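# Push utility cart through door into yellow bay

## Task

Get the utility cart through the self-closing door and into the yellow bay in the next room, so that all four wheels sit inside the taped area and none rests on the tape. The copy-paper case must finish in the cart's top tray with no part overhanging its edges. The door must be closed at the end. One or both robots may be used. Any robot that tips over or is left leaning means failure.

## Robot and tools

Robots: r1 and r2 are identical Hello Robot Stretch 4 units, about 1.6 m tall. Each has an omni-wheel base (rim no more than 0.23 m from the base origin), a lift on a mast, and one arm that extends forward and ends in a wrist and gripper. Each robot reports in its own frames. Only the camera images, lidar_m and wrist_depth_mm show where the two robots are relative to each other.

Frames: the base frame has its origin on the floor under the base centre, with x forward, y left, z up, in metres. hand_pose is a point between the open fingertips, given in this frame, and the printed value may be a little off. The odometry frame is the base frame as it was at scene start. base_odometry only counts wheel turns, so slip shows up as travel. Heading is in rad, left positive, from -3.142 to 3.142. If turned_by_wheels and turned_by_imu, summed over one move, differ by more than about 0.1 rad, the base probably hit something or slipped. base_tilt is in degrees, with forward and right positive, and each robot has its own fixed error of up to about 3 degrees.

move: one action, sent with blocking:false (true or missing is refused). It returns in about 0.5 s while motion continues. Keys are r1, r2, cameras and blocking. Each robot part can hold these keys:
- base: one relative command from where the base last reported itself. translate_m is a forward offset in m (-2 to 2). strafe_m is a left offset in m (-2 to 2). rotate_rad is a counter-clockwise turn in rad (-3.2 to 3.2). translate_m and strafe_m may be combined into one straight diagonal drive. rotate_rad cannot be combined with either.
- joints: absolute targets by name. lift_m is 0 to 1.2. arm_m is 0 to 0.55. wrist_yaw_rad is -1.134 to 4.276 (0 forward, left positive, 3.14 folded back). wrist_pitch_rad is -1.117 to 4.259 (0 level, 1.57 down). wrist_roll_rad is -1.117 to 4.259 (clockwise from behind is positive). gripper_m is the fingertip gap, -0.038 to 0.141, with a fixed error up to 0.015. Joint targets outside their range are clipped and reported. Done tolerances are ±0.004 for lift, arm and gripper and ±0.02 for the wrist joints.
- pace: slow, default, fast or max. Base speeds for these are 0.1, 0.3, 0.4 or 0.6 m/s and 1, 2, 3 or 4 rad/s. Lift is 0.15, 0.3, 0.4 or 0.5 m/s. Arm is 0.1, 0.4, 0.6 or 0.7 m/s. The wrist always runs at 1.82 rad/s. With the lift above 0.2, base speed is capped further, down to 0.3 m/s and 1 rad/s at lift 1.2.
- speeds: per-joint top speed, up to that joint's max. gripper_m is not allowed here.
- contact_limits: 0 (lightest) to 1, for arm_m, lift_m, translate_m, strafe_m or rotate_rad, given only next to that same command. Default is 0.5. A base limit persists until the next action naming base. Even at 0 the arm needs roughly 15 to 40 N to stop, so for a gentle press set 0 and aim 1 to 3 mm beyond contact. When the lift raises a gripped load, use at least 0.3 for 2 kg or 0.15 for 1 kg.
- end_of_arm: "enable_torque" alone, to re-power wrist or gripper motors that cut out.
A robot not named keeps its running motions. A new move replaces only the targets it names. Unknown keys make the call invalid; other bad values get it refused. After a refusal or an uncommanded stop, later move, wait and finished_scene calls in the same reply are skipped.

wait: seconds from 0 to 10, plus cameras. It returns early once a commanded robot comes to rest. stop: brakes all running motions and re-brakes slack wheels; braked motions report "stopped" and may keep pressing. zoom_image: camera name plus region [x0,y0,x1,y1] in pixels, top-left origin, at most 504 by 504, taken from the newest images. finished_scene: scene is this scene's number. The goal must hold without the robots, and the call cannot be undone.

Cameras: r1_head_camera, r1_head_left_camera, r1_head_right_camera, r1_wrist_camera, the same four names for r2, or "all". [] returns no images. Images can lag the state slightly. The "pictures" line gives their order.

Result lines:
- "move": each robot's overall outcome, for example "r1 done; r2 time_out".
- "as last shown": robots the action did not name.
- base_status and joint_status: done, moving, off_target (still pushing), contact_stop (held back, now slack), time_out (after 14 s, the target is dropped), limit_stop_at_own_body, limit_stop_at_tilt (lean over 6 degrees, so lift, arm and wheels go slack), or torque_fault (limp until enable_torque).
- on_its_own: what happened without a command, such as held, slack or off joints. Its "held at" value is the target, not the reading.
- lidar_m: 12 distances in 30-degree sectors. Sector 1 is ahead, then counter-clockwise: 4th left, 7th behind, 10th right. "-" means nothing seen or closer than 0.25 m. It sees from 0.15 m up and misses glass and thin legs.
- wrist_depth_mm: a 7 by 7 grid, 100 to 2000 mm.
- motor_effort: percent of maximum, with the peak in brackets. Positive wheel effort turns the base right.
- servo_current: mA, with about 30 mA error at rest.

Gripping: to grip, command a gap more than 0.015 below the object's width. Going about 0.06 below resists tugging. To close behind a bar or handle, use -0.02 or less. A rise in gripper servo_current confirms a squeeze.

Hazards:
- A hard press between robots fails the scene. This includes one gripper closing on the other robot's fingers. Bases that touch must not drive further.
- Two robots travel up to about 3 cm differently per metre. Avoid carrying a shared load rigidly.
- With more than 1 kg in the gripper and arm_m above 0.2, turning, driving or stopping can tip the robot, especially at fast or max. Steady pushes with a high gripper can also tip it.
- Self-collision risks: the gripper over the base with the lift low, wrist tilt-up combined with roll, or yaw+pitch below about -1.1. A folded wrist (yaw above about 2.7) tolerates little tilt or roll.
- A slack lift can drop under load, and slack wheels can roll.
- Do not drop things, slam the door, or hit fixed or heavy objects. Loose objects may occasionally get nudged by outside disturbances.

Each tool is called after "Request:" as name([rows], argument=value, ...), one row to a line, values as JSON.

## Session

Request:
move(blocking=false)

Scene clock: 0.00 s.
r1.base_odometry: x=+0.000 y=+0.000 heading=+0.000
r1.turned_by_wheels: +0.000
r1.turned_by_imu: +0.000
r1.base_tilt: forward=-1.6 right=+1.3
r1.lidar_m: 1.92 2.25 3.81 1.93 0.97 0.84 0.83 0.93 0.77 0.76 0.93 1.59
r1.base_status: not commanded
r1.joint_positions: lift_m=+0.127 arm_m=+0.000 wrist_yaw_rad=+3.089 wrist_pitch_rad=+0.002 wrist_roll_rad=+0.000 gripper_m=+0.056
r1.joint_status: not commanded
r1.measured_speeds: all 0
r1.motor_effort: lift_m=+20 arm_m=-4 wheel_0=+0 wheel_1=+1 wheel_2=+1
r1.servo_current: wrist_yaw_rad=39 wrist_pitch_rad=46 wrist_roll_rad=65 gripper_m=39
r1.hand_pose: x=-0.1125 y=+0.1024 z=+0.3046 quat_wxyz=(+0.026, -0.001, +0.000, +1.000) (m; r1's base frame)
r1.wrist_depth_mm: 137 138 - - - - - / 113 139 - - - - - / 117 140 224 - - - - / 137 161 - - - - - / - - - - - - - / - - 191 - 187 - - / 842 759 750 788 788 732 768
r2.base_odometry: x=+0.000 y=+0.000 heading=+0.000
r2.turned_by_wheels: +0.000
r2.turned_by_imu: +0.000
r2.base_tilt: forward=-0.6 right=+0.1
r2.lidar_m: 2.02 1.45 1.40 1.49 2.01 2.22 2.34 3.17 1.60 3.62 2.59 2.46
r2.base_status: not commanded
r2.joint_positions: lift_m=+0.295 arm_m=+0.000 wrist_yaw_rad=+3.133 wrist_pitch_rad=+0.002 wrist_roll_rad=+0.000 gripper_m=+0.056
r2.joint_status: not commanded
r2.measured_speeds: all 0
r2.motor_effort: lift_m=+18 arm_m=-4 wheel_0=+0 wheel_1=-1 wheel_2=+0
r2.servo_current: wrist_yaw_rad=46 wrist_pitch_rad=39 wrist_roll_rad=46 gripper_m=59
r2.hand_pose: x=-0.1167 y=+0.0898 z=+0.4727 quat_wxyz=(+0.004, -0.001, +0.000, +1.000) (m; r2's base frame)
r2.wrist_depth_mm: - 140 - - - - - / - 126 150 - - - - / - 130 185 - - - - / 144 143 272 - - - - / 229 - - - - - - / 226 1576 196 1576 190 1618 1464 / 226 1060 1138 - - 1025 1060
pictures: r1_head_camera, r1_head_left_camera, r1_head_right_camera, r1_wrist_camera, r2_head_camera, r2_head_left_camera, r2_head_right_camera, r2_wrist_camera
Images, in order (width x height): r1_head_camera 420x560, r1_head_left_camera 420x672, r1_head_right_camera 420x672, r1_wrist_camera 616x392, r2_head_camera 420x560, r2_head_left_camera 420x672, r2_head_right_camera 420x672, r2_wrist_camera 616x392.

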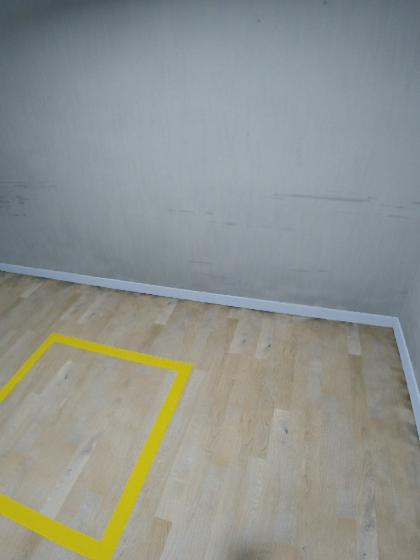

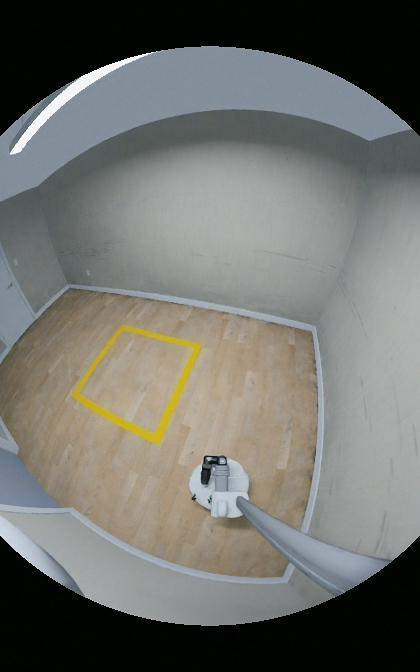

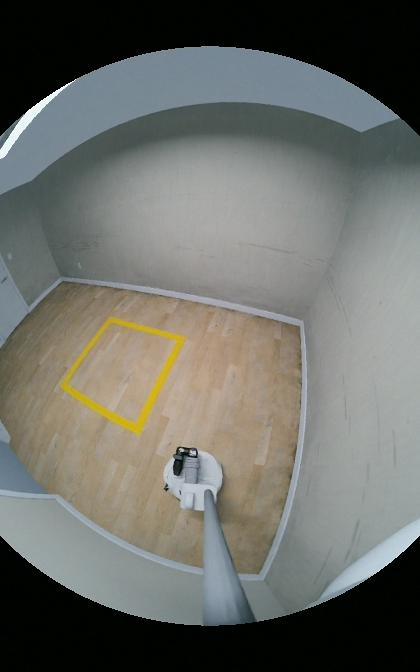

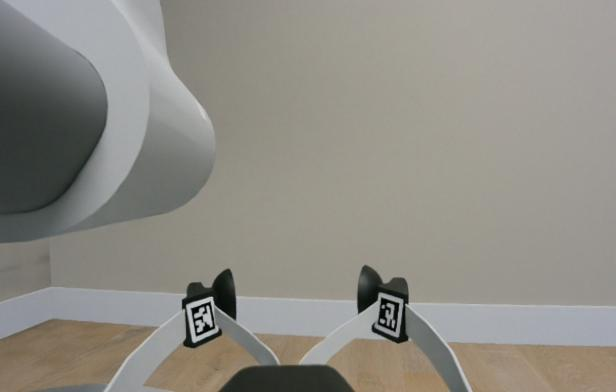

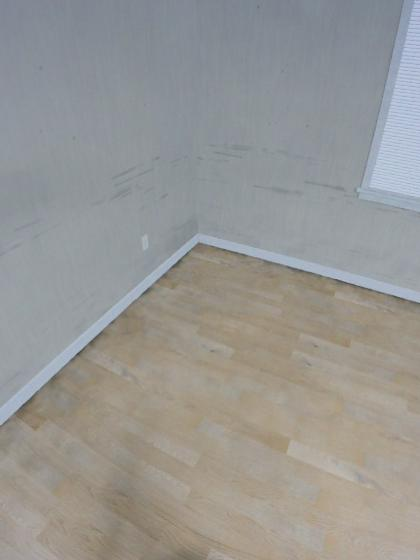

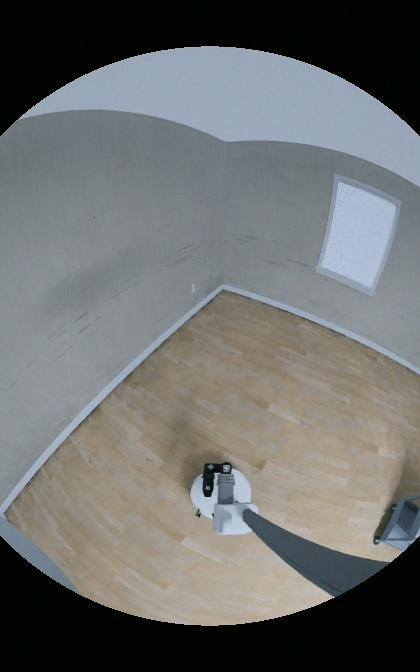

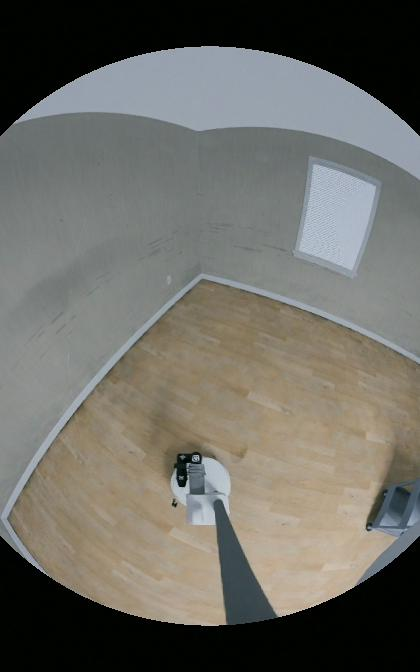

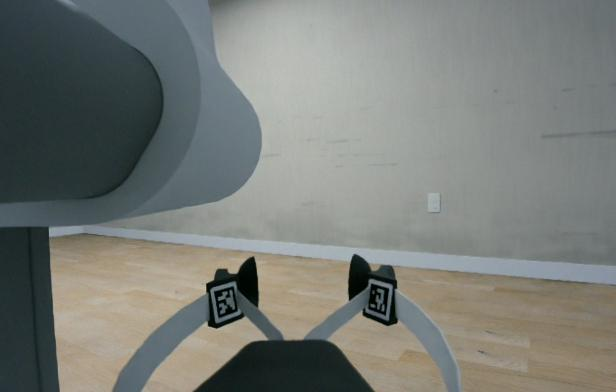

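Request:
move(r1={"base":{"rotate_rad":1.3},"pace":"fast"}, r2={"base":{"rotate_rad":-1.5},"pace":"fast"}, blocking=false, cameras=[])

Request:
wait(seconds=3, cameras=["r1_head_camera","r1_head_left_camera","r1_head_right_camera","r2_head_camera","r2_head_left_camera","r2_head_right_camera"])

Scene clock: 4.20 s.
move: r1 moving; r2 moving
r1.base_odometry: x=+0.000 y=+0.000 heading=+0.378
r1.turned_by_wheels: +0.378
r1.turned_by_imu: +0.379
r1.base_tilt: forward=-1.6 right=+1.2
r1.lidar_m: 2.09 3.08 2.45 1.13 0.86 0.84 0.90 0.79 0.77 0.84 1.24 1.92
r1.base_status: rotate_rad moving
r1.joint_positions: lift_m=+0.127 arm_m=+0.000 wrist_yaw_rad=+3.089 wrist_pitch_rad=+0.002 wrist_roll_rad=+0.000 gripper_m=+0.056
r1.joint_status: not commanded
r1.measured_speeds: translate_m=+0.000 strafe_m=+0.000 rotate_rad=+1.458 lift_m=+0.000 arm_m=+0.000 wrist_yaw_rad=+0.000 wrist_pitch_rad=+0.000 wrist_roll_rad=+0.000
r1.motor_effort: lift_m=+20(20) arm_m=-4(4) wheel_0=-9(12) wheel_1=-8(11) wheel_2=-9(9)
r1.servo_current: wrist_yaw_rad=52(52) wrist_pitch_rad=39(52) wrist_roll_rad=39(59) gripper_m=39(46)
r1.hand_pose: x=-0.1125 y=+0.1024 z=+0.3046 quat_wxyz=(+0.026, -0.001, +0.000, +1.000) (m; r1's base frame)
r1.wrist_depth_mm: 136 139 - - - - - / 113 139 - - - - - / 117 139 229 - - - - / 137 162 - - - - - / - - - - - - - / - - 190 - 187 - - / 798 741 759 820 741 691 -
r2.base_odometry: x=+0.000 y=+0.000 heading=-0.378
r2.turned_by_wheels: -0.378
r2.turned_by_imu: -0.366
r2.base_tilt: forward=-0.7 right=+0.0
r2.lidar_m: 2.47 1.78 1.44 1.40 1.55 2.23 2.22 2.48 3.79 1.63 3.15 2.53
r2.base_status: rotate_rad moving
r2.joint_positions: lift_m=+0.295 arm_m=+0.000 wrist_yaw_rad=+3.133 wrist_pitch_rad=+0.002 wrist_roll_rad=+0.000 gripper_m=+0.056
r2.joint_status: not commanded
r2.measured_speeds: translate_m=+0.000 strafe_m=-0.001 rotate_rad=-1.461 lift_m=+0.000 arm_m=+0.000 wrist_yaw_rad=+0.000 wrist_pitch_rad=+0.000 wrist_roll_rad=+0.000
r2.motor_effort: lift_m=+18(18) arm_m=-4(4) wheel_0=+11(12) wheel_1=+8(13) wheel_2=+11(11)
r2.servo_current: wrist_yaw_rad=46(52) wrist_pitch_rad=46(46) wrist_roll_rad=39(52) gripper_m=52(52)
r2.hand_pose: x=-0.1167 y=+0.0898 z=+0.4727 quat_wxyz=(+0.004, -0.001, +0.000, +1.000) (m; r2's base frame)
r2.wrist_depth_mm: - 141 - - - - - / - 126 150 - - - - / - 130 184 - - - - / 144 143 273 - - - - / 229 - - - - - - / 227 1576 196 1537 190 1618 1464 / 226 1078 1138 - - 1042 1060
pictures: none
No camera images: "cameras" was empty.

Scene clock: 5.30 s.
earlier move: r1 done; r2 moving
r1.base_odometry: x=+0.000 y=+0.000 heading=+1.300
r1.turned_by_wheels: +0.922
r1.turned_by_imu: +0.927
r1.base_tilt: forward=-1.6 right=+1.3
r1.lidar_m: 3.83 1.25 0.89 0.84 0.87 0.80 0.77 0.78 1.12 1.93 1.97 2.68
r1.base_status: done
r1.joint_positions: lift_m=+0.127 arm_m=+0.000 wrist_yaw_rad=+3.089 wrist_pitch_rad=+0.002 wrist_roll_rad=+0.000 gripper_m=+0.056
r1.joint_status: not commanded
r1.measured_speeds: all 0
r1.motor_effort: lift_m=+20(20) arm_m=-4(4) wheel_0=-3(12) wheel_1=+0(11) wheel_2=+0(9)
r1.servo_current: wrist_yaw_rad=46(65) wrist_pitch_rad=39(52) wrist_roll_rad=52(65) gripper_m=39(46)
r1.hand_pose: x=-0.1125 y=+0.1024 z=+0.3046 quat_wxyz=(+0.026, -0.001, +0.000, +1.000) (m; r1's base frame)
r1.wrist_depth_mm: 136 138 - - - - - / 113 139 - - - - - / 117 140 226 - - - - / 137 160 - - - - - / - - - - - - - / - - 190 - 188 - - / 798 707 759 143 788 778 820
r2.base_odometry: x=+0.000 y=+0.000 heading=-1.499
r2.turned_by_wheels: -1.122
r2.turned_by_imu: -1.092
r2.base_tilt: forward=-0.7 right=+0.1
r2.lidar_m: 3.34 2.53 2.50 1.87 1.45 1.40 1.53 2.24 2.22 2.37 3.46 1.61
r2.base_status: rotate_rad moving
r2.joint_positions: lift_m=+0.295 arm_m=+0.000 wrist_yaw_rad=+3.133 wrist_pitch_rad=+0.002 wrist_roll_rad=+0.000 gripper_m=+0.056
r2.joint_status: not commanded
r2.measured_speeds: all 0
r2.motor_effort: lift_m=+18(18) arm_m=-4(4) wheel_0=+5(13) wheel_1=+2(13) wheel_2=+3(12)
r2.servo_current: wrist_yaw_rad=39(59) wrist_pitch_rad=33(46) wrist_roll_rad=46(52) gripper_m=52(59)
r2.hand_pose: x=-0.1167 y=+0.0898 z=+0.4727 quat_wxyz=(+0.004, -0.001, +0.000, +1.000) (m; r2's base frame)
r2.wrist_depth_mm: - 141 - - - - - / - 126 141 - - - - / - 130 185 - - - - / 144 144 265 - - - - / 231 - - - - - - / 228 1576 196 1336 190 - - / 226 1060 1160 - - 1042 1078
wait: 1.10 of 3 s (r1 has come to rest)
pictures: r1_head_camera, r1_head_left_camera, r1_head_right_camera, r2_head_camera, r2_head_left_camera, r2_head_right_camera
Images, in order (width x height): r1_head_camera 420x560, r1_head_left_camera 420x672, r1_head_right_camera 420x672, r2_head_camera 420x560, r2_head_left_camera 420x672, r2_head_right_camera 420x672.

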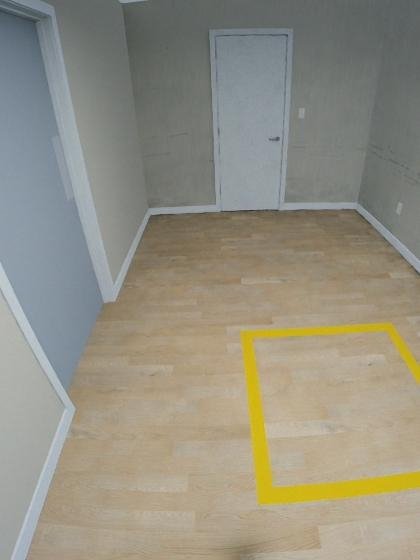

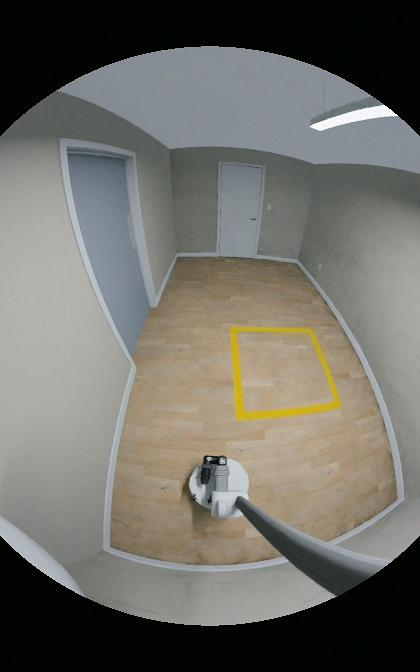

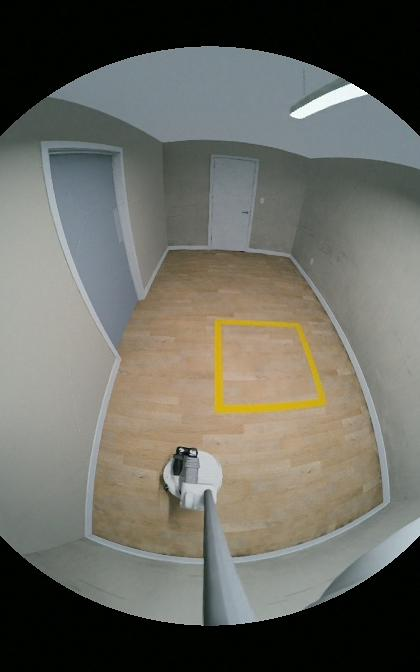

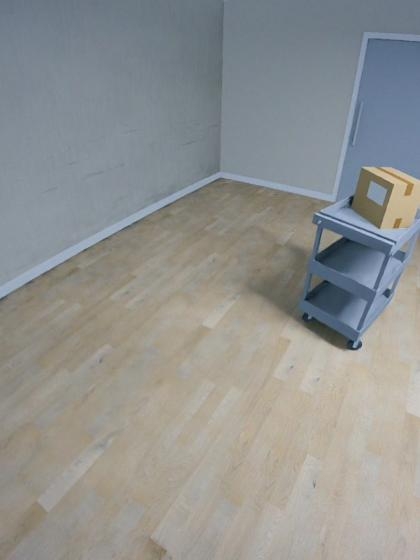

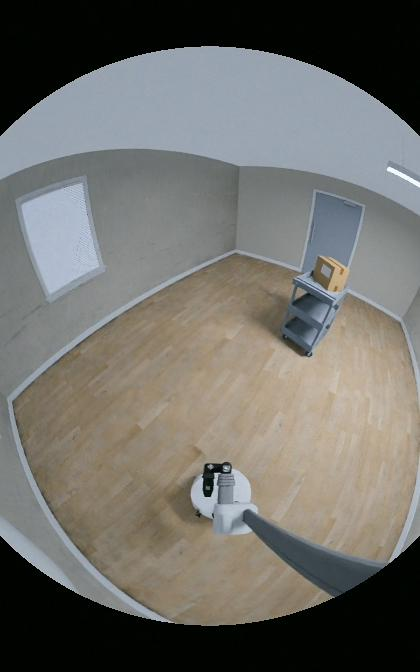

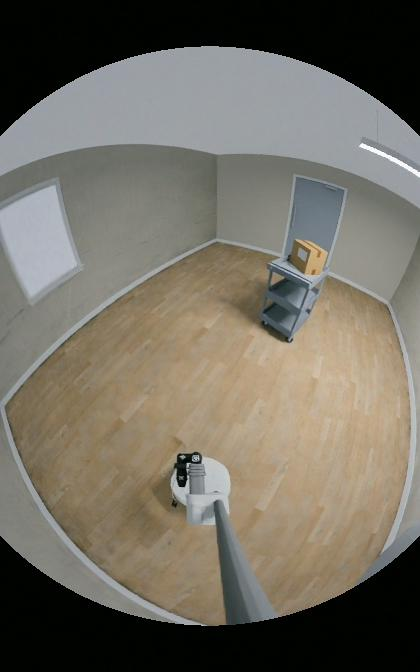

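Request:
zoom_image(camera="r2_head_camera", region=[220, 20, 420, 370])

Request:
zoom_image(camera="r1_head_camera", region=[0, 0, 300, 420])

Request:
zoom_image(camera="r2_head_left_camera", region=[220, 150, 420, 370])

Scaled by 1.440 from the camera's 420x560 image, which has a finer 1200x1600 frame.

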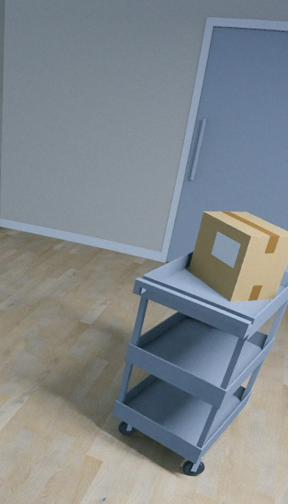

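Scaled by 1.200 from the camera's 420x560 image, which has a finer 600x800 frame.

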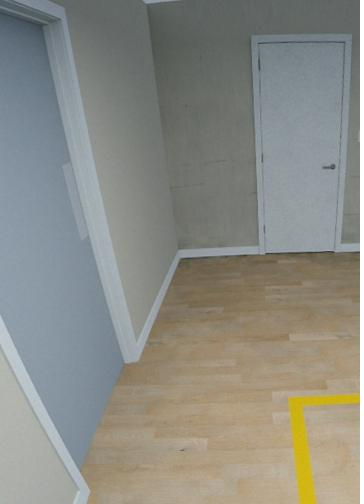

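Scaled by 2.291 from the camera's 420x672 image, which has a finer 600x960 frame.

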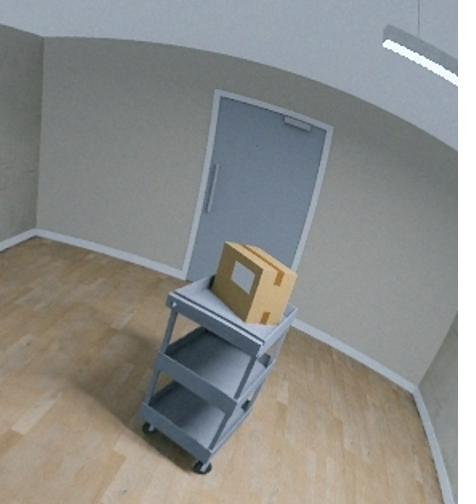

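Request:
move(r2={"base":{"rotate_rad":-0.5},"pace":"fast"}, r1={"base":{"rotate_rad":0.6},"pace":"fast"}, blocking=false, cameras=[])

Request:
wait(seconds=1.5, cameras=["r1_head_camera","r1_head_left_camera","r2_head_camera","r2_head_right_camera"])

Scene clock: 46.93 s.
earlier move: r2 done
move: r1 moving; r2 moving
r1.base_odometry: x=+0.000 y=+0.000 heading=+1.670
r1.turned_by_wheels: +0.370
r1.turned_by_imu: +0.371
r1.base_tilt: forward=-1.6 right=+1.3
r1.lidar_m: 1.68 0.94 0.83 0.85 0.87 0.77 0.74 0.97 1.89 1.95 2.37 3.91
r1.base_status: rotate_rad moving
r1.joint_positions: lift_m=+0.127 arm_m=+0.000 wrist_yaw_rad=+3.089 wrist_pitch_rad=+0.002 wrist_roll_rad=+0.000 gripper_m=+0.056
r1.joint_status: not commanded
r1.measured_speeds: translate_m=+0.000 strafe_m=+0.001 rotate_rad=+1.254 lift_m=+0.000 arm_m=+0.000 wrist_yaw_rad=+0.000 wrist_pitch_rad=+0.000 wrist_roll_rad=+0.000
r1.motor_effort: lift_m=+20(20) arm_m=-4(4) wheel_0=-3(10) wheel_1=-4(9) wheel_2=-5(10)
r1.servo_current: wrist_yaw_rad=33(59) wrist_pitch_rad=46(46) wrist_roll_rad=46(65) gripper_m=39(52)
r1.hand_pose: x=-0.1125 y=+0.1024 z=+0.3046 quat_wxyz=(+0.026, -0.001, +0.000, +1.000) (m; r1's base frame)
r1.wrist_depth_mm: 136 139 - - - - - / 113 139 - - - - - / 118 139 229 - - - - / 137 162 - - - - - / - - - - - - - / - - 191 - 188 - - / 842 750 750 143 732 699 759
r2.base_odometry: x=+0.000 y=+0.000 heading=-1.852
r2.turned_by_wheels: -0.353
r2.turned_by_imu: -0.342
r2.base_tilt: forward=-0.7 right=+0.0
r2.lidar_m: 1.62 2.96 2.49 2.52 1.68 1.41 1.39 1.63 2.23 2.23 2.60 1.61
r2.base_status: rotate_rad moving
r2.joint_positions: lift_m=+0.295 arm_m=+0.000 wrist_yaw_rad=+3.133 wrist_pitch_rad=+0.002 wrist_roll_rad=+0.000 gripper_m=+0.056
r2.joint_status: not commanded
r2.measured_speeds: translate_m=-0.001 strafe_m=+0.001 rotate_rad=-0.985 lift_m=+0.000 arm_m=+0.000 wrist_yaw_rad=+0.000 wrist_pitch_rad=+0.000 wrist_roll_rad=+0.000
r2.motor_effort: lift_m=+18(18) arm_m=-4(4) wheel_0=+5(10) wheel_1=+5(12) wheel_2=+5(11)
r2.servo_current: wrist_yaw_rad=46(65) wrist_pitch_rad=39(46) wrist_roll_rad=46(52) gripper_m=46(52)
r2.hand_pose: x=-0.1167 y=+0.0898 z=+0.4727 quat_wxyz=(+0.004, -0.001, +0.000, +1.000) (m; r2's base frame)
r2.wrist_depth_mm: - 141 - - - - - / - 126 142 - - - - / - 130 185 - - - - / 144 143 207 - - - - / 229 - - - - - - / 229 1618 194 1308 190 - - / 226 1060 1138 - - 1042 1078
pictures: none
No camera images: "cameras" was empty.

Scene clock: 47.53 s.
earlier move: r1 moving; r2 done
r1.base_odometry: x=+0.000 y=+0.000 heading=+1.900
r1.turned_by_wheels: +0.230
r1.turned_by_imu: +0.231
r1.base_tilt: forward=-1.6 right=+1.3
r1.lidar_m: 1.17 0.86 0.83 0.90 0.81 0.77 0.83 1.21 1.93 2.05 2.94 2.86
r1.base_status: rotate_rad moving
r1.joint_positions: lift_m=+0.127 arm_m=+0.000 wrist_yaw_rad=+3.089 wrist_pitch_rad=+0.002 wrist_roll_rad=+0.000 gripper_m=+0.056
r1.joint_status: not commanded
r1.measured_speeds: all 0
r1.motor_effort: lift_m=+20(20) arm_m=-4(4) wheel_0=-1(10) wheel_1=+2(9) wheel_2=+1(10)
r1.servo_current: wrist_yaw_rad=46(72) wrist_pitch_rad=39(46) wrist_roll_rad=59(65) gripper_m=39(52)
r1.hand_pose: x=-0.1125 y=+0.1024 z=+0.3046 quat_wxyz=(+0.026, -0.001, +0.000, +1.000) (m; r1's base frame)
r1.wrist_depth_mm: 136 138 - - - - - / 113 139 - - - - - / 117 140 228 - - - - / 137 162 - - - - - / - - - - - - - / 1182 1098 190 - 187 - - / 831 741 750 798 750 - -
r2.base_odometry: x=+0.000 y=+0.000 heading=-1.999
r2.turned_by_wheels: -0.147
r2.turned_by_imu: -0.143
r2.base_tilt: forward=-0.7 right=+0.1
r2.lidar_m: 1.62 3.25 2.53 2.50 1.83 1.43 1.41 1.53 2.27 2.24 2.40 3.57
r2.base_status: done
r2.joint_positions: lift_m=+0.295 arm_m=+0.000 wrist_yaw_rad=+3.133 wrist_pitch_rad=+0.002 wrist_roll_rad=+0.000 gripper_m=+0.056
r2.joint_status: not commanded
r2.measured_speeds: all 0
r2.motor_effort: lift_m=+18(18) arm_m=-4(4) wheel_0=+2(10) wheel_1=+3(12) wheel_2=+4(11)
r2.servo_current: wrist_yaw_rad=46(65) wrist_pitch_rad=46(46) wrist_roll_rad=59(59) gripper_m=46(52)
r2.hand_pose: x=-0.1167 y=+0.0898 z=+0.4727 quat_wxyz=(+0.004, -0.001, +0.000, +1.000) (m; r2's base frame)
r2.wrist_depth_mm: - 140 - - - - - / - 127 141 - - - - / - 130 185 - - - - / 144 143 207 - - - - / 220 - - - - - - / 220 1430 193 170 190 - 1336 / 227 1060 1138 - - 1025 1078
wait: 0.60 of 1.5 s (r2 has come to rest)
pictures: r1_head_camera, r1_head_left_camera, r2_head_camera, r2_head_right_camera
Images, in order (width x height): r1_head_camera 420x560, r1_head_left_camera 420x672, r2_head_camera 420x560, r2_head_right_camera 420x672.

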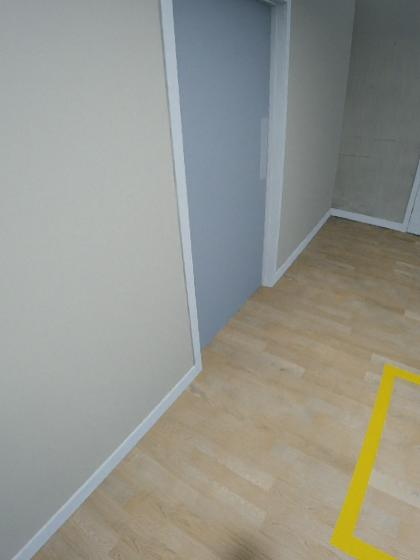

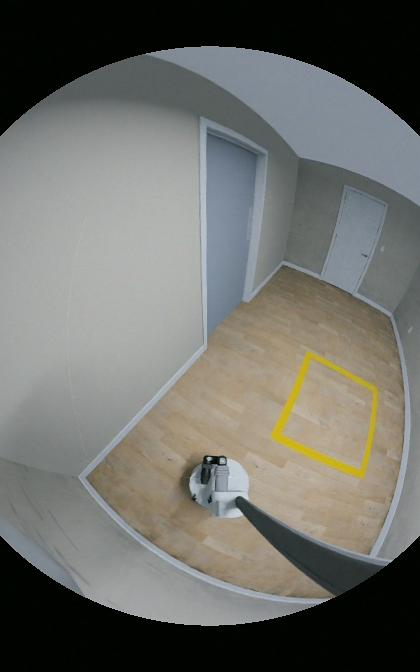

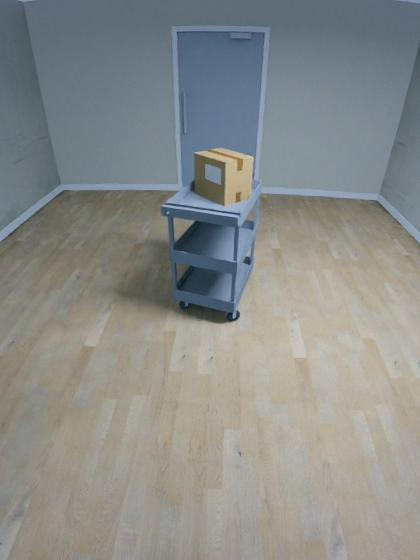

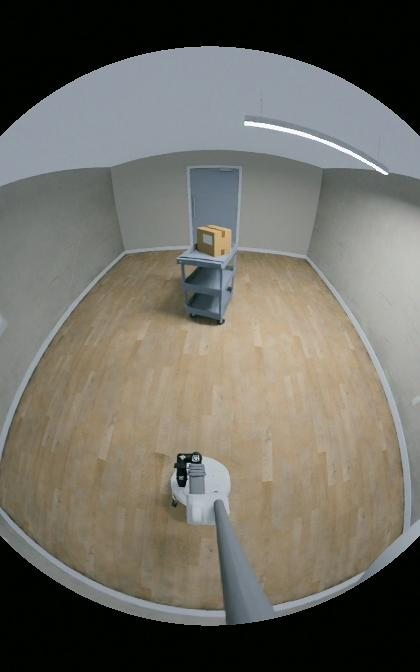

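Request:
zoom_image(camera="r2_head_camera", region=[130, 20, 300, 330])

Request:
move(r2={"base":{"translate_m":0.75},"joints":{"lift_m":0.85,"wrist_yaw_rad":0.0},"pace":"fast"}, r1={"base":{"rotate_rad":-0.6},"joints":{"wrist_yaw_rad":0.0,"lift_m":0.5},"pace":"fast"}, blocking=false, cameras=[])

Request:
wait(seconds=3.5, cameras=[])

Request:
wait(seconds=3, cameras=["r1_head_camera","r2_head_camera","r2_head_left_camera","r2_wrist_camera"])

Scaled by 1.626 from the camera's 420x560 image, which has a finer 1200x1600 frame.

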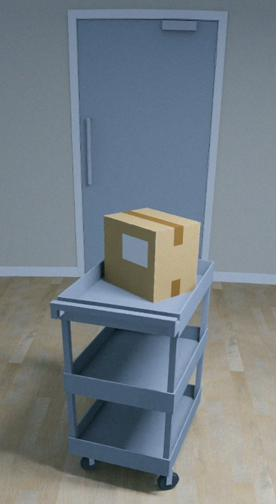

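Scene clock: 58.07 s.
earlier move: r1 done
move: r1 moving; r2 moving
r1.base_odometry: x=+0.000 y=+0.000 heading=+1.530
r1.turned_by_wheels: -0.370
r1.turned_by_imu: -0.372
r1.base_tilt: forward=-1.6 right=+1.3
r1.lidar_m: 2.11 1.04 0.84 0.84 0.93 0.78 0.77 0.89 1.48 1.93 2.15 3.55
r1.base_status: rotate_rad moving
r1.joint_positions: lift_m=+0.190 arm_m=+0.000 wrist_yaw_rad=+2.450 wrist_pitch_rad=+0.002 wrist_roll_rad=+0.000 gripper_m=+0.056
r1.joint_status: lift_m moving; wrist_yaw_rad moving
r1.measured_speeds: translate_m=-0.002 strafe_m=+0.001 rotate_rad=-1.258 lift_m=+0.243 arm_m=+0.000 wrist_yaw_rad=-1.825 wrist_pitch_rad=+0.000 wrist_roll_rad=+0.000
r1.motor_effort: lift_m=+28(29) arm_m=-4(4) wheel_0=+5(10) wheel_1=+5(9) wheel_2=+3(9)
r1.servo_current: wrist_yaw_rad=104(130) wrist_pitch_rad=52(52) wrist_roll_rad=39(65) gripper_m=46(46)
r1.hand_pose: x=+0.0046 y=+0.2513 z=+0.3674 quat_wxyz=(+0.339, -0.001, +0.000, +0.941) (m; r1's base frame)
r1.wrist_depth_mm: - - - - - - - / - - - - - - - / - - - - - - - / - - - - - - - / - - - - - - - / - - 190 - 188 - - / - 151 820 143 917 788 -
r2.base_odometry: x=-0.021 y=-0.046 heading=-1.998
r2.turned_by_wheels: +0.000
r2.turned_by_imu: +0.001
r2.base_tilt: forward=-0.7 right=+0.1
r2.lidar_m: 1.58 3.24 2.52 2.51 1.88 1.48 1.46 1.58 2.25 2.24 2.41 3.62
r2.base_status: translate_m moving
r2.joint_positions: lift_m=+0.358 arm_m=+0.000 wrist_yaw_rad=+2.523 wrist_pitch_rad=+0.002 wrist_roll_rad=+0.000 gripper_m=+0.056
r2.joint_status: lift_m moving; wrist_yaw_rad moving
r2.measured_speeds: translate_m=+0.195 strafe_m=+0.000 rotate_rad=+0.003 lift_m=+0.243 arm_m=+0.000 wrist_yaw_rad=-1.733 wrist_pitch_rad=+0.000 wrist_roll_rad=+0.000
r2.motor_effort: lift_m=+24(25) arm_m=-4(4) wheel_0=+7(11) wheel_1=+7(9) wheel_2=-14(15)
r2.servo_current: wrist_yaw_rad=98(137) wrist_pitch_rad=46(46) wrist_roll_rad=52(59) gripper_m=46(52)
r2.hand_pose: x=-0.0133 y=+0.2385 z=+0.5357 quat_wxyz=(+0.305, -0.001, +0.000, +0.953) (m; r2's base frame)
r2.wrist_depth_mm: - - - - - - - / - - - - - - - / - - - - - - - / - - - - - - - / - - - - - - - / - - 191 1464 192 1756 1576 / 1160 1182 1182 - - 1138 1160
pictures: none
No camera images: "cameras" was empty.

Scene clock: 59.87 s.
earlier move: r1 done; r2 moving
r1.base_odometry: x=+0.000 y=+0.000 heading=+1.300
r1.turned_by_wheels: -0.230
r1.turned_by_imu: -0.232
r1.base_tilt: forward=-1.6 right=+1.3
r1.lidar_m: 3.81 1.25 0.89 0.83 0.87 0.81 0.77 0.80 1.11 1.93 2.00 2.66
r1.base_status: done
r1.joint_positions: lift_m=+0.500 arm_m=+0.000 wrist_yaw_rad=+0.003 wrist_pitch_rad=+0.002 wrist_roll_rad=+0.000 gripper_m=+0.056
r1.joint_status: all done
r1.measured_speeds: all 0
r1.motor_effort: lift_m=+24(29) arm_m=-4(4) wheel_0=+0(10) wheel_1=+0(9) wheel_2=-1(9)
r1.servo_current: wrist_yaw_rad=52(130) wrist_pitch_rad=39(52) wrist_roll_rad=52(78) gripper_m=46(52)
r1.hand_pose: x=+0.4595 y=-0.0866 z=+0.6772 quat_wxyz=(+1.000, +0.000, +0.001, +0.001) (m; r1's base frame)
r1.wrist_depth_mm: - - - - - - - / 1756 - - - - - - / 1661 - - - - - - / 1808 - - - - - - / 1756 - - - - - - / 1808 - 194 - 187 - - / 1537 1499 1499 153 1576 1576 1708
r2.base_odometry: x=-0.284 y=-0.623 heading=-1.998
r2.turned_by_wheels: +0.000
r2.turned_by_imu: +0.001
r2.base_tilt: forward=-0.7 right=+0.1
r2.lidar_m: 0.93 3.17 2.51 2.42 2.64 2.13 2.09 2.26 2.34 2.30 2.48 1.03
r2.base_status: translate_m moving
r2.joint_positions: lift_m=+0.850 arm_m=+0.000 wrist_yaw_rad=+0.003 wrist_pitch_rad=+0.002 wrist_roll_rad=+0.000 gripper_m=+0.056
r2.joint_status: lift_m moving; wrist_yaw_rad moving
r2.measured_speeds: translate_m=+0.236 strafe_m=+0.000 rotate_rad=+0.000 lift_m=+0.000 arm_m=+0.000 wrist_yaw_rad=-0.001 wrist_pitch_rad=+0.000 wrist_roll_rad=+0.000
r2.motor_effort: lift_m=+22(25) arm_m=-4(4) wheel_0=+3(11) wheel_1=+4(10) wheel_2=-2(17)
r2.servo_current: wrist_yaw_rad=33(150) wrist_pitch_rad=39(46) wrist_roll_rad=39(65) gripper_m=46(59)
r2.hand_pose: x=+0.4596 y=-0.0866 z=+1.0275 quat_wxyz=(+1.000, +0.000, +0.001, +0.001) (m; r2's base frame)
r2.wrist_depth_mm: - - - - - - - / - - - - - - - / - - - - - - - / - - - - 1138 - - / - - - 1138 1042 - - / - - 196 768 187 - - / - - - - - - -
wait: 1.80 of 3.5 s (r1 has come to rest)
pictures: none
No camera images: "cameras" was empty.

Scene clock: 60.73 s.
earlier move: r2 done
r1.base_odometry: x=+0.000 y=+0.000 heading=+1.300
r1.turned_by_wheels: +0.000
r1.turned_by_imu: +0.000
r1.base_tilt: forward=-1.6 right=+1.3
r1.lidar_m: 3.80 1.25 0.91 0.83 0.88 0.80 0.77 0.79 1.11 1.93 1.98 2.67
r1.base_status: done
r1.joint_positions: lift_m=+0.500 arm_m=+0.000 wrist_yaw_rad=+0.003 wrist_pitch_rad=+0.002 wrist_roll_rad=+0.000 gripper_m=+0.056
r1.joint_status: all done
r1.measured_speeds: all 0
r1.motor_effort: lift_m=+24(29) arm_m=-4(4) wheel_0=+0(10) wheel_1=+0(9) wheel_2=-1(9)
r1.servo_current: wrist_yaw_rad=59(130) wrist_pitch_rad=39(52) wrist_roll_rad=52(78) gripper_m=46(52)
r1.hand_pose: x=+0.4595 y=-0.0866 z=+0.6772 quat_wxyz=(+1.000, +0.000, +0.001, +0.001) (m; r1's base frame)
r1.wrist_depth_mm: - - - - - - - / 1661 - - - - - - / 1756 - - - - - - / 1808 - - - - - - / 1756 - - - - - - / 1808 - 194 - 187 - - / 1576 1499 1499 153 1618 1576 1661
r2.base_odometry: x=-0.311 y=-0.682 heading=-1.998
r2.turned_by_wheels: +0.000
r2.turned_by_imu: +0.000
r2.base_tilt: forward=-0.7 right=+0.0
r2.lidar_m: 0.87 3.12 2.48 2.41 2.63 2.22 2.14 2.34 2.36 2.30 2.46 0.89
r2.base_status: done
r2.joint_positions: lift_m=+0.850 arm_m=+0.000 wrist_yaw_rad=+0.003 wrist_pitch_rad=+0.002 wrist_roll_rad=+0.000 gripper_m=+0.056
r2.joint_status: all done
r2.measured_speeds: all 0
r2.motor_effort: lift_m=+21(25) arm_m=-4(4) wheel_0=+2(11) wheel_1=+2(10) wheel_2=+0(17)
r2.servo_current: wrist_yaw_rad=52(150) wrist_pitch_rad=39(46) wrist_roll_rad=46(65) gripper_m=46(59)
r2.hand_pose: x=+0.4596 y=-0.0866 z=+1.0275 quat_wxyz=(+1.000, +0.000, +0.001, +0.001) (m; r2's base frame)
r2.wrist_depth_mm: - - - - - - - / - - - - - - - / - - - - - - - / - - - 1160 1025 - - / - - - 1078 991 - - / - - 195 699 189 - - / - - - - - - -
wait: 0.87 of 3 s (r2 has come to rest)
pictures: r1_head_camera, r2_head_camera, r2_head_left_camera, r2_wrist_camera
Images, in order (width x height): r1_head_camera 420x560, r2_head_camera 420x560, r2_head_left_camera 420x672, r2_wrist_camera 616x392.

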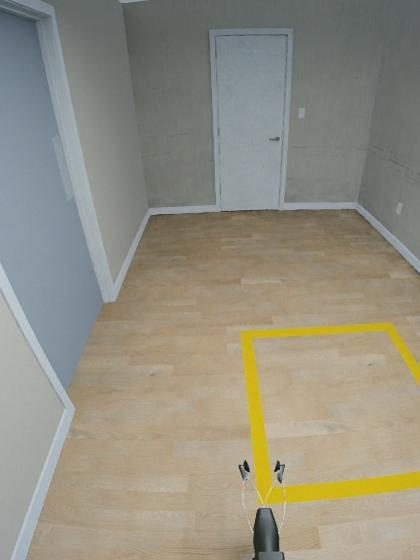

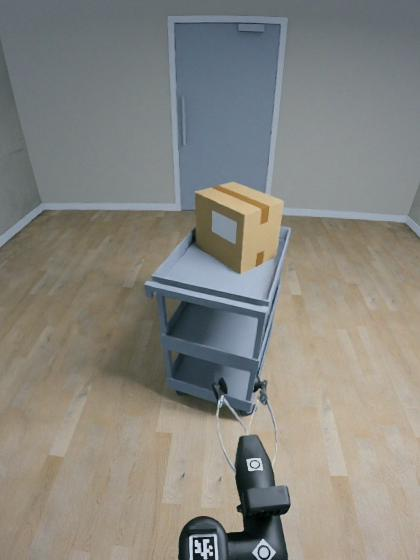

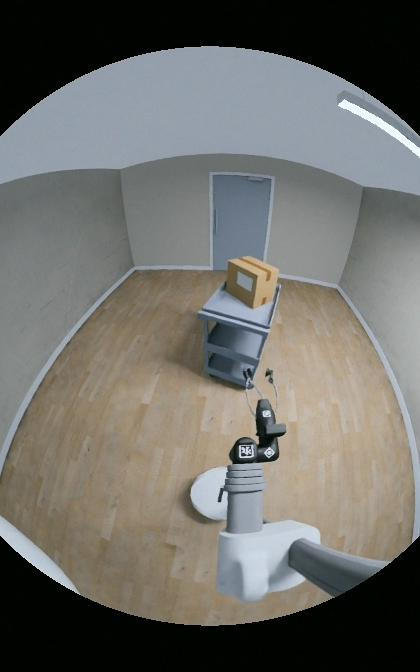

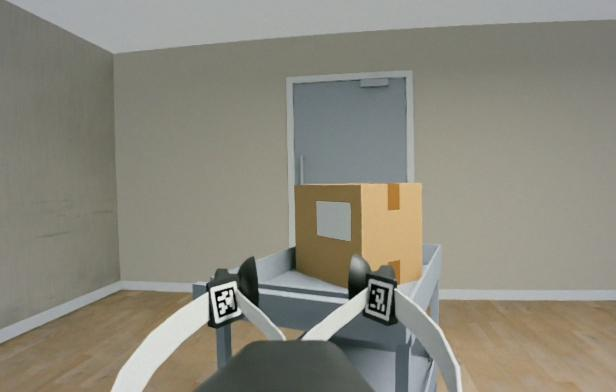

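Request:
zoom_image(camera="r2_head_camera", region=[130, 160, 310, 420])

Request:
zoom_image(camera="r2_wrist_camera", region=[180, 170, 460, 390])

Scaled by 1.938 from the camera's 420x560 image, which has a finer 1200x1600 frame.

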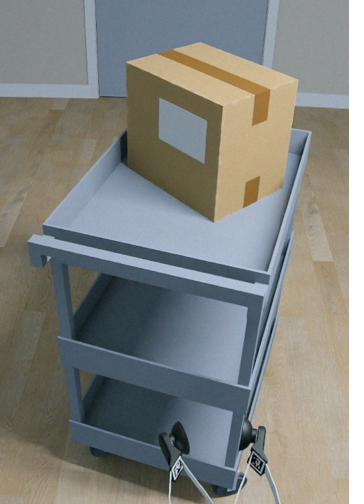

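Scaled by 1.800.

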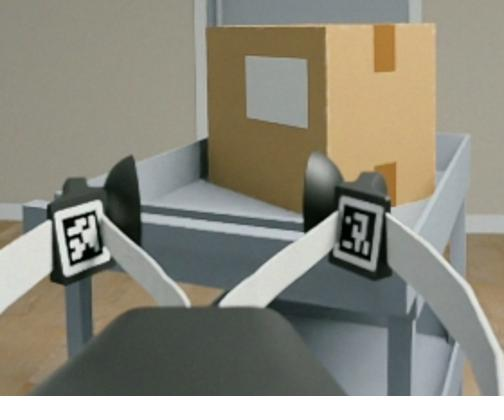

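Request:
move(r2={"base":{"rotate_rad":-0.31},"pace":"fast"}, r1={"base":{"translate_m":1.58},"joints":{"gripper_m":-0.02},"pace":"fast"}, blocking=false, cameras=[])

Request:
wait(seconds=1.0, cameras=[])

Request:
move(r2={"base":{"strafe_m":0.3}}, blocking=false, cameras=[])

Request:
wait(seconds=3, cameras=[])

Request:
wait(seconds=4, cameras=["r1_head_camera","r2_head_camera","r2_wrist_camera"])

Scene clock: 130.60 s.
move: r1 moving; r2 moving
r1.base_odometry: x=+0.013 y=+0.048 heading=+1.300
r1.turned_by_wheels: +0.000
r1.turned_by_imu: -0.001
r1.base_tilt: forward=-1.6 right=+1.3
r1.lidar_m: 3.83 1.28 0.88 0.82 0.88 0.87 0.82 0.86 1.15 1.93 1.98 2.68
r1.base_status: translate_m moving
r1.joint_positions: lift_m=+0.500 arm_m=+0.000 wrist_yaw_rad=+0.003 wrist_pitch_rad=+0.002 wrist_roll_rad=+0.000 gripper_m=+0.037
r1.joint_status: gripper_m moving
r1.measured_speeds: translate_m=+0.194 strafe_m=+0.000 rotate_rad=-0.006 lift_m=+0.000 arm_m=+0.000 wrist_yaw_rad=+0.000 wrist_pitch_rad=+0.000 wrist_roll_rad=+0.000
r1.motor_effort: lift_m=+24(24) arm_m=-4(4) wheel_0=+7(11) wheel_1=+8(9) wheel_2=-12(12)
r1.servo_current: wrist_yaw_rad=39(59) wrist_pitch_rad=46(46) wrist_roll_rad=52(65) gripper_m=104(104)
r1.hand_pose: x=+0.4595 y=-0.0866 z=+0.6772 quat_wxyz=(+1.000, +0.000, +0.001, +0.001) (m; r1's base frame)
r1.wrist_depth_mm: 1708 - - - - - - / 1756 - - - - - - / 1808 - - - - - - / 1756 - - - - - - / 1756 - - - - - - / 1756 - 196 - 187 - - / 1618 1464 1499 1576 1618 1661 1661
r2.base_odometry: x=-0.311 y=-0.682 heading=-2.230
r2.turned_by_wheels: -0.232
r2.turned_by_imu: -0.224
r2.base_tilt: forward=-0.7 right=+0.1
r2.lidar_m: 0.86 0.96 2.65 2.43 2.45 2.37 2.15 2.17 2.50 2.31 2.35 2.95
r2.base_status: rotate_rad moving
r2.joint_positions: lift_m=+0.850 arm_m=+0.000 wrist_yaw_rad=+0.003 wrist_pitch_rad=+0.002 wrist_roll_rad=+0.000 gripper_m=+0.056
r2.joint_status: not commanded
r2.measured_speeds: translate_m=+0.000 strafe_m=+0.000 rotate_rad=-0.589 lift_m=+0.000 arm_m=+0.000 wrist_yaw_rad=-0.005 wrist_pitch_rad=+0.000 wrist_roll_rad=+0.000
r2.motor_effort: lift_m=+21(21) arm_m=-4(4) wheel_0=+2(10) wheel_1=+5(9) wheel_2=+5(11)
r2.servo_current: wrist_yaw_rad=46(65) wrist_pitch_rad=39(46) wrist_roll_rad=52(52) gripper_m=46(52)
r2.hand_pose: x=+0.4596 y=-0.0866 z=+1.0275 quat_wxyz=(+1.000, +0.000, +0.001, +0.001) (m; r2's base frame)
r2.wrist_depth_mm: - - - - - - - / - - - - - - - / - - - - - - - / - - - - - - - / - - 1078 1078 - - - / - 809 189 768 190 - - / - - - - - - -
pictures: none
No camera images: "cameras" was empty.

Scene clock: 131.17 s.
earlier move: r1 moving; r2 done
r1.base_odometry: x=+0.061 y=+0.220 heading=+1.300
r1.turned_by_wheels: +0.000
r1.turned_by_imu: +0.000
r1.base_tilt: forward=-1.6 right=+1.3
r1.lidar_m: 3.69 1.39 0.90 0.83 0.88 1.06 1.01 1.03 1.39 1.90 1.98 2.64
r1.base_status: translate_m moving
r1.joint_positions: lift_m=+0.500 arm_m=+0.000 wrist_yaw_rad=+0.003 wrist_pitch_rad=+0.002 wrist_roll_rad=+0.000 gripper_m=-0.014
r1.joint_status: gripper_m moving
r1.measured_speeds: translate_m=+0.404 strafe_m=+0.000 rotate_rad=+0.007 lift_m=+0.000 arm_m=+0.000 wrist_yaw_rad=+0.000 wrist_pitch_rad=+0.000 wrist_roll_rad=+0.000
r1.motor_effort: lift_m=+24(24) arm_m=-4(4) wheel_0=+6(11) wheel_1=+6(9) wheel_2=-9(13)
r1.servo_current: wrist_yaw_rad=59(59) wrist_pitch_rad=39(46) wrist_roll_rad=52(65) gripper_m=78(137)
r1.hand_pose: x=+0.4595 y=-0.0867 z=+0.6772 quat_wxyz=(+1.000, +0.000, +0.001, +0.001) (m; r1's base frame)
r1.wrist_depth_mm: 1537 - - - - - - / 1537 - - - - - - / 1537 - - - - - - / 1537 - - - - - - / 1537 - - - - - - / 1537 - - 193 - - - / 1576 1576 181 184 151 1661 1618
r2.base_odometry: x=-0.311 y=-0.682 heading=-2.307
r2.turned_by_wheels: -0.077
r2.turned_by_imu: -0.075
r2.base_tilt: forward=-0.7 right=+0.0
r2.lidar_m: 0.87 0.94 2.78 2.40 2.43 2.42 2.15 2.15 2.60 2.31 2.30 2.79
r2.base_status: done
r2.joint_positions: lift_m=+0.850 arm_m=+0.000 wrist_yaw_rad=+0.003 wrist_pitch_rad=+0.002 wrist_roll_rad=+0.000 gripper_m=+0.056
r2.joint_status: not commanded
r2.measured_speeds: all 0
r2.motor_effort: lift_m=+21(21) arm_m=-4(4) wheel_0=+5(10) wheel_1=+3(9) wheel_2=+5(11)
r2.servo_current: wrist_yaw_rad=59(65) wrist_pitch_rad=33(46) wrist_roll_rad=59(59) gripper_m=52(52)
r2.hand_pose: x=+0.4595 y=-0.0867 z=+1.0275 quat_wxyz=(+1.000, +0.000, +0.001, +0.001) (m; r2's base frame)
r2.wrist_depth_mm: - - - - - - - / - - - - - - - / - - - - - - - / - - 1025 - - - - / - - 991 - - - - / - - 193 - 190 - - / - - - - - - -
wait: 0.57 of 1 s (r2 has come to rest)
pictures: none
No camera images: "cameras" was empty.

Scene clock: 131.67 s.
earlier move: r1 moving
move: r2 moving
r1.base_odometry: x=+0.115 y=+0.412 heading=+1.300
r1.turned_by_wheels: +0.000
r1.turned_by_imu: +0.000
r1.base_tilt: forward=-1.6 right=+1.2
r1.lidar_m: 3.48 1.41 0.90 0.86 0.88 1.21 1.19 1.25 1.69 1.90 2.00 2.67
r1.base_status: translate_m moving
r1.joint_positions: lift_m=+0.500 arm_m=+0.000 wrist_yaw_rad=+0.003 wrist_pitch_rad=+0.002 wrist_roll_rad=+0.000 gripper_m=-0.019
r1.joint_status: all done
r1.measured_speeds: translate_m=+0.400 strafe_m=+0.000 rotate_rad=-0.001 lift_m=+0.000 arm_m=+0.000 wrist_yaw_rad=+0.000 wrist_pitch_rad=+0.000 wrist_roll_rad=+0.000
r1.motor_effort: lift_m=+24(24) arm_m=-3(4) wheel_0=+6(9) wheel_1=+5(6) wheel_2=-5(7)
r1.servo_current: wrist_yaw_rad=52(65) wrist_pitch_rad=46(46) wrist_roll_rad=52(52) gripper_m=52(65)
r1.hand_pose: x=+0.4595 y=-0.0867 z=+0.6772 quat_wxyz=(+1.000, +0.000, +0.001, +0.001) (m; r1's base frame)
r1.wrist_depth_mm: - - - - - - - / 1430 - - - - - - / 1397 - - - - - - / 1464 - - - - - - / 1430 - - - - - - / 1430 - - 198 - - - / 1430 1618 179 183 154 1576 1661
r2.base_odometry: x=-0.284 y=-0.707 heading=-2.307
r2.turned_by_wheels: +0.000
r2.turned_by_imu: +0.000
r2.base_tilt: forward=-0.7 right=+0.1
r2.lidar_m: 0.87 0.93 2.70 2.38 2.37 2.41 2.16 2.17 2.63 2.35 2.36 2.82
r2.base_status: strafe_m moving
r2.joint_positions: lift_m=+0.850 arm_m=+0.000 wrist_yaw_rad=+0.003 wrist_pitch_rad=+0.002 wrist_roll_rad=+0.000 gripper_m=+0.056
r2.joint_status: not commanded
r2.measured_speeds: translate_m=-0.001 strafe_m=+0.139 rotate_rad=+0.008 lift_m=+0.000 arm_m=+0.000 wrist_yaw_rad=+0.000 wrist_pitch_rad=+0.000 wrist_roll_rad=+0.000
r2.motor_effort: lift_m=+21(21) arm_m=-4(4) wheel_0=-12(13) wheel_1=+11(12) wheel_2=+0(4)
r2.servo_current: wrist_yaw_rad=39(52) wrist_pitch_rad=39(46) wrist_roll_rad=52(59) gripper_m=46(52)
r2.hand_pose: x=+0.4595 y=-0.0867 z=+1.0275 quat_wxyz=(+1.000, +0.000, +0.001, +0.001) (m; r2's base frame)
r2.wrist_depth_mm: - - - - - - - / - - - - - - - / - - - - - - - / - - 1025 - - - - / - - 1008 - - - - / - - 190 - 190 - - / - - - - - - -
pictures: none
No camera images: "cameras" was empty.

Scene clock: 133.50 s.
earlier move: r1 moving; r2 done
r1.base_odometry: x=+0.311 y=+1.119 heading=+1.300
r1.turned_by_wheels: +0.000
r1.turned_by_imu: +0.000
r1.base_tilt: forward=-1.6 right=+1.3
r1.lidar_m: 2.76 1.28 1.01 0.87 0.91 1.24 1.93 2.01 2.02 1.88 1.95 2.64
r1.base_status: translate_m moving
r1.joint_positions: lift_m=+0.500 arm_m=+0.000 wrist_yaw_rad=+0.003 wrist_pitch_rad=+0.002 wrist_roll_rad=+0.000 gripper_m=-0.019
r1.joint_status: all done
r1.measured_speeds: translate_m=+0.400 strafe_m=+0.000 rotate_rad=-0.001 lift_m=+0.000 arm_m=+0.000 wrist_yaw_rad=+0.000 wrist_pitch_rad=+0.000 wrist_roll_rad=+0.000
r1.motor_effort: lift_m=+24(24) arm_m=-3(4) wheel_0=+7(9) wheel_1=+3(7) wheel_2=-7(7)
r1.servo_current: wrist_yaw_rad=52(65) wrist_pitch_rad=39(52) wrist_roll_rad=59(72) gripper_m=46(65)
r1.hand_pose: x=+0.4595 y=-0.0867 z=+0.6772 quat_wxyz=(+1.000, +0.000, +0.001, +0.001) (m; r1's base frame)
r1.wrist_depth_mm: - - - - - - - / - - - - - - - / - - - - - - - / - - - - - - - / - - - - - - - / - - - 199 - - - / 1499 1618 179 184 154 1537 1661
r2.base_odometry: x=-0.089 y=-0.884 heading=-2.307
r2.turned_by_wheels: +0.000
r2.turned_by_imu: +0.000
r2.base_tilt: forward=-0.6 right=+0.1
r2.lidar_m: 0.87 3.58 2.43 2.09 2.14 2.53 2.21 2.24 2.70 2.60 2.61 0.89
r2.base_status: done
r2.joint_positions: lift_m=+0.850 arm_m=+0.000 wrist_yaw_rad=+0.003 wrist_pitch_rad=+0.002 wrist_roll_rad=+0.000 gripper_m=+0.056
r2.joint_status: not commanded
r2.measured_speeds: all 0
r2.motor_effort: lift_m=+20(21) arm_m=-4(4) wheel_0=-2(13) wheel_1=+2(12) wheel_2=+0(4)
r2.servo_current: wrist_yaw_rad=39(59) wrist_pitch_rad=33(46) wrist_roll_rad=52(59) gripper_m=46(59)
r2.hand_pose: x=+0.4595 y=-0.0867 z=+1.0276 quat_wxyz=(+1.000, +0.000, +0.001, +0.001) (m; r2's base frame)
r2.wrist_depth_mm: - - - - - - - / - - - - - - - / - - - - - - - / - - - 1025 - - - / - - - 991 - - - / - - 191 171 187 - - / - - - - - - -
wait: 1.83 of 3 s (r2 has come to rest)
pictures: none
No camera images: "cameras" was empty.

Scene clock: 135.43 s.
earlier move: r1 done
r1.base_odometry: x=+0.423 y=+1.522 heading=+1.300
r1.turned_by_wheels: +0.000
r1.turned_by_imu: +0.001
r1.base_tilt: forward=-1.6 right=+1.3
r1.lidar_m: 2.34 1.32 1.00 0.97 0.99 1.26 2.34 2.46 1.99 1.86 1.94 2.43
r1.base_status: done
r1.joint_positions: lift_m=+0.500 arm_m=+0.000 wrist_yaw_rad=+0.003 wrist_pitch_rad=+0.002 wrist_roll_rad=+0.000 gripper_m=-0.019
r1.joint_status: all done
r1.measured_speeds: all 0
r1.motor_effort: lift_m=+24(24) arm_m=-4(4) wheel_0=+2(9) wheel_1=+1(7) wheel_2=+2(7)
r1.servo_current: wrist_yaw_rad=59(65) wrist_pitch_rad=39(52) wrist_roll_rad=59(78) gripper_m=46(65)
r1.hand_pose: x=+0.4595 y=-0.0867 z=+0.6772 quat_wxyz=(+1.000, +0.000, +0.001, +0.001) (m; r1's base frame)
r1.wrist_depth_mm: - - - - - - - / - - - - - - - / - - - - - - - / - - - - - - - / - - - - - - - / - - - 199 - - - / 1464 1618 179 183 154 1618 1618
r2.base_odometry: x=-0.089 y=-0.884 heading=-2.307
r2.turned_by_wheels: +0.000
r2.turned_by_imu: +0.000
r2.base_tilt: forward=-0.7 right=+0.1
r2.lidar_m: 0.89 3.61 2.43 2.12 2.12 2.50 2.20 2.24 2.69 2.60 2.62 0.92
r2.base_status: done
r2.joint_positions: lift_m=+0.850 arm_m=+0.000 wrist_yaw_rad=+0.003 wrist_pitch_rad=+0.002 wrist_roll_rad=+0.000 gripper_m=+0.056
r2.joint_status: not commanded
r2.measured_speeds: all 0
r2.motor_effort: lift_m=+21(21) arm_m=-4(4) wheel_0=-2(13) wheel_1=+2(12) wheel_2=+0(4)
r2.servo_current: wrist_yaw_rad=52(59) wrist_pitch_rad=33(46) wrist_roll_rad=46(59) gripper_m=46(59)
r2.hand_pose: x=+0.4595 y=-0.0867 z=+1.0276 quat_wxyz=(+1.000, +0.000, +0.001, +0.001) (m; r2's base frame)
r2.wrist_depth_mm: - - - - - - - / - - - - - - - / - - - - - - - / - - - 1042 - - - / - - - 976 - - - / - - 190 171 188 - - / - - - - - - -
wait: 1.93 of 4 s (r1 has come to rest)
pictures: r1_head_camera, r2_head_camera, r2_wrist_camera
Images, in order (width x height): r1_head_camera 420x560, r2_head_camera 420x560, r2_wrist_camera 616x392.

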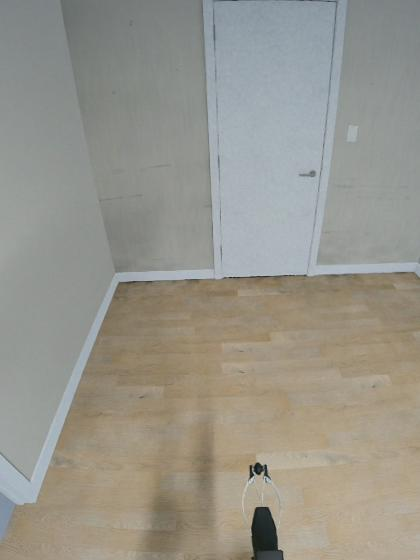

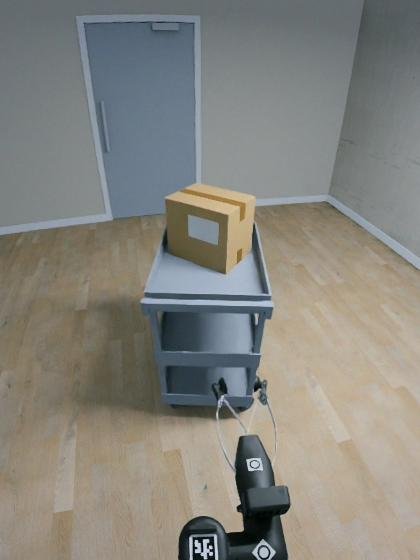

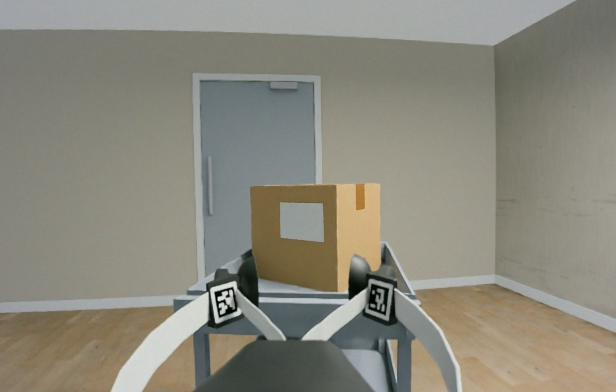

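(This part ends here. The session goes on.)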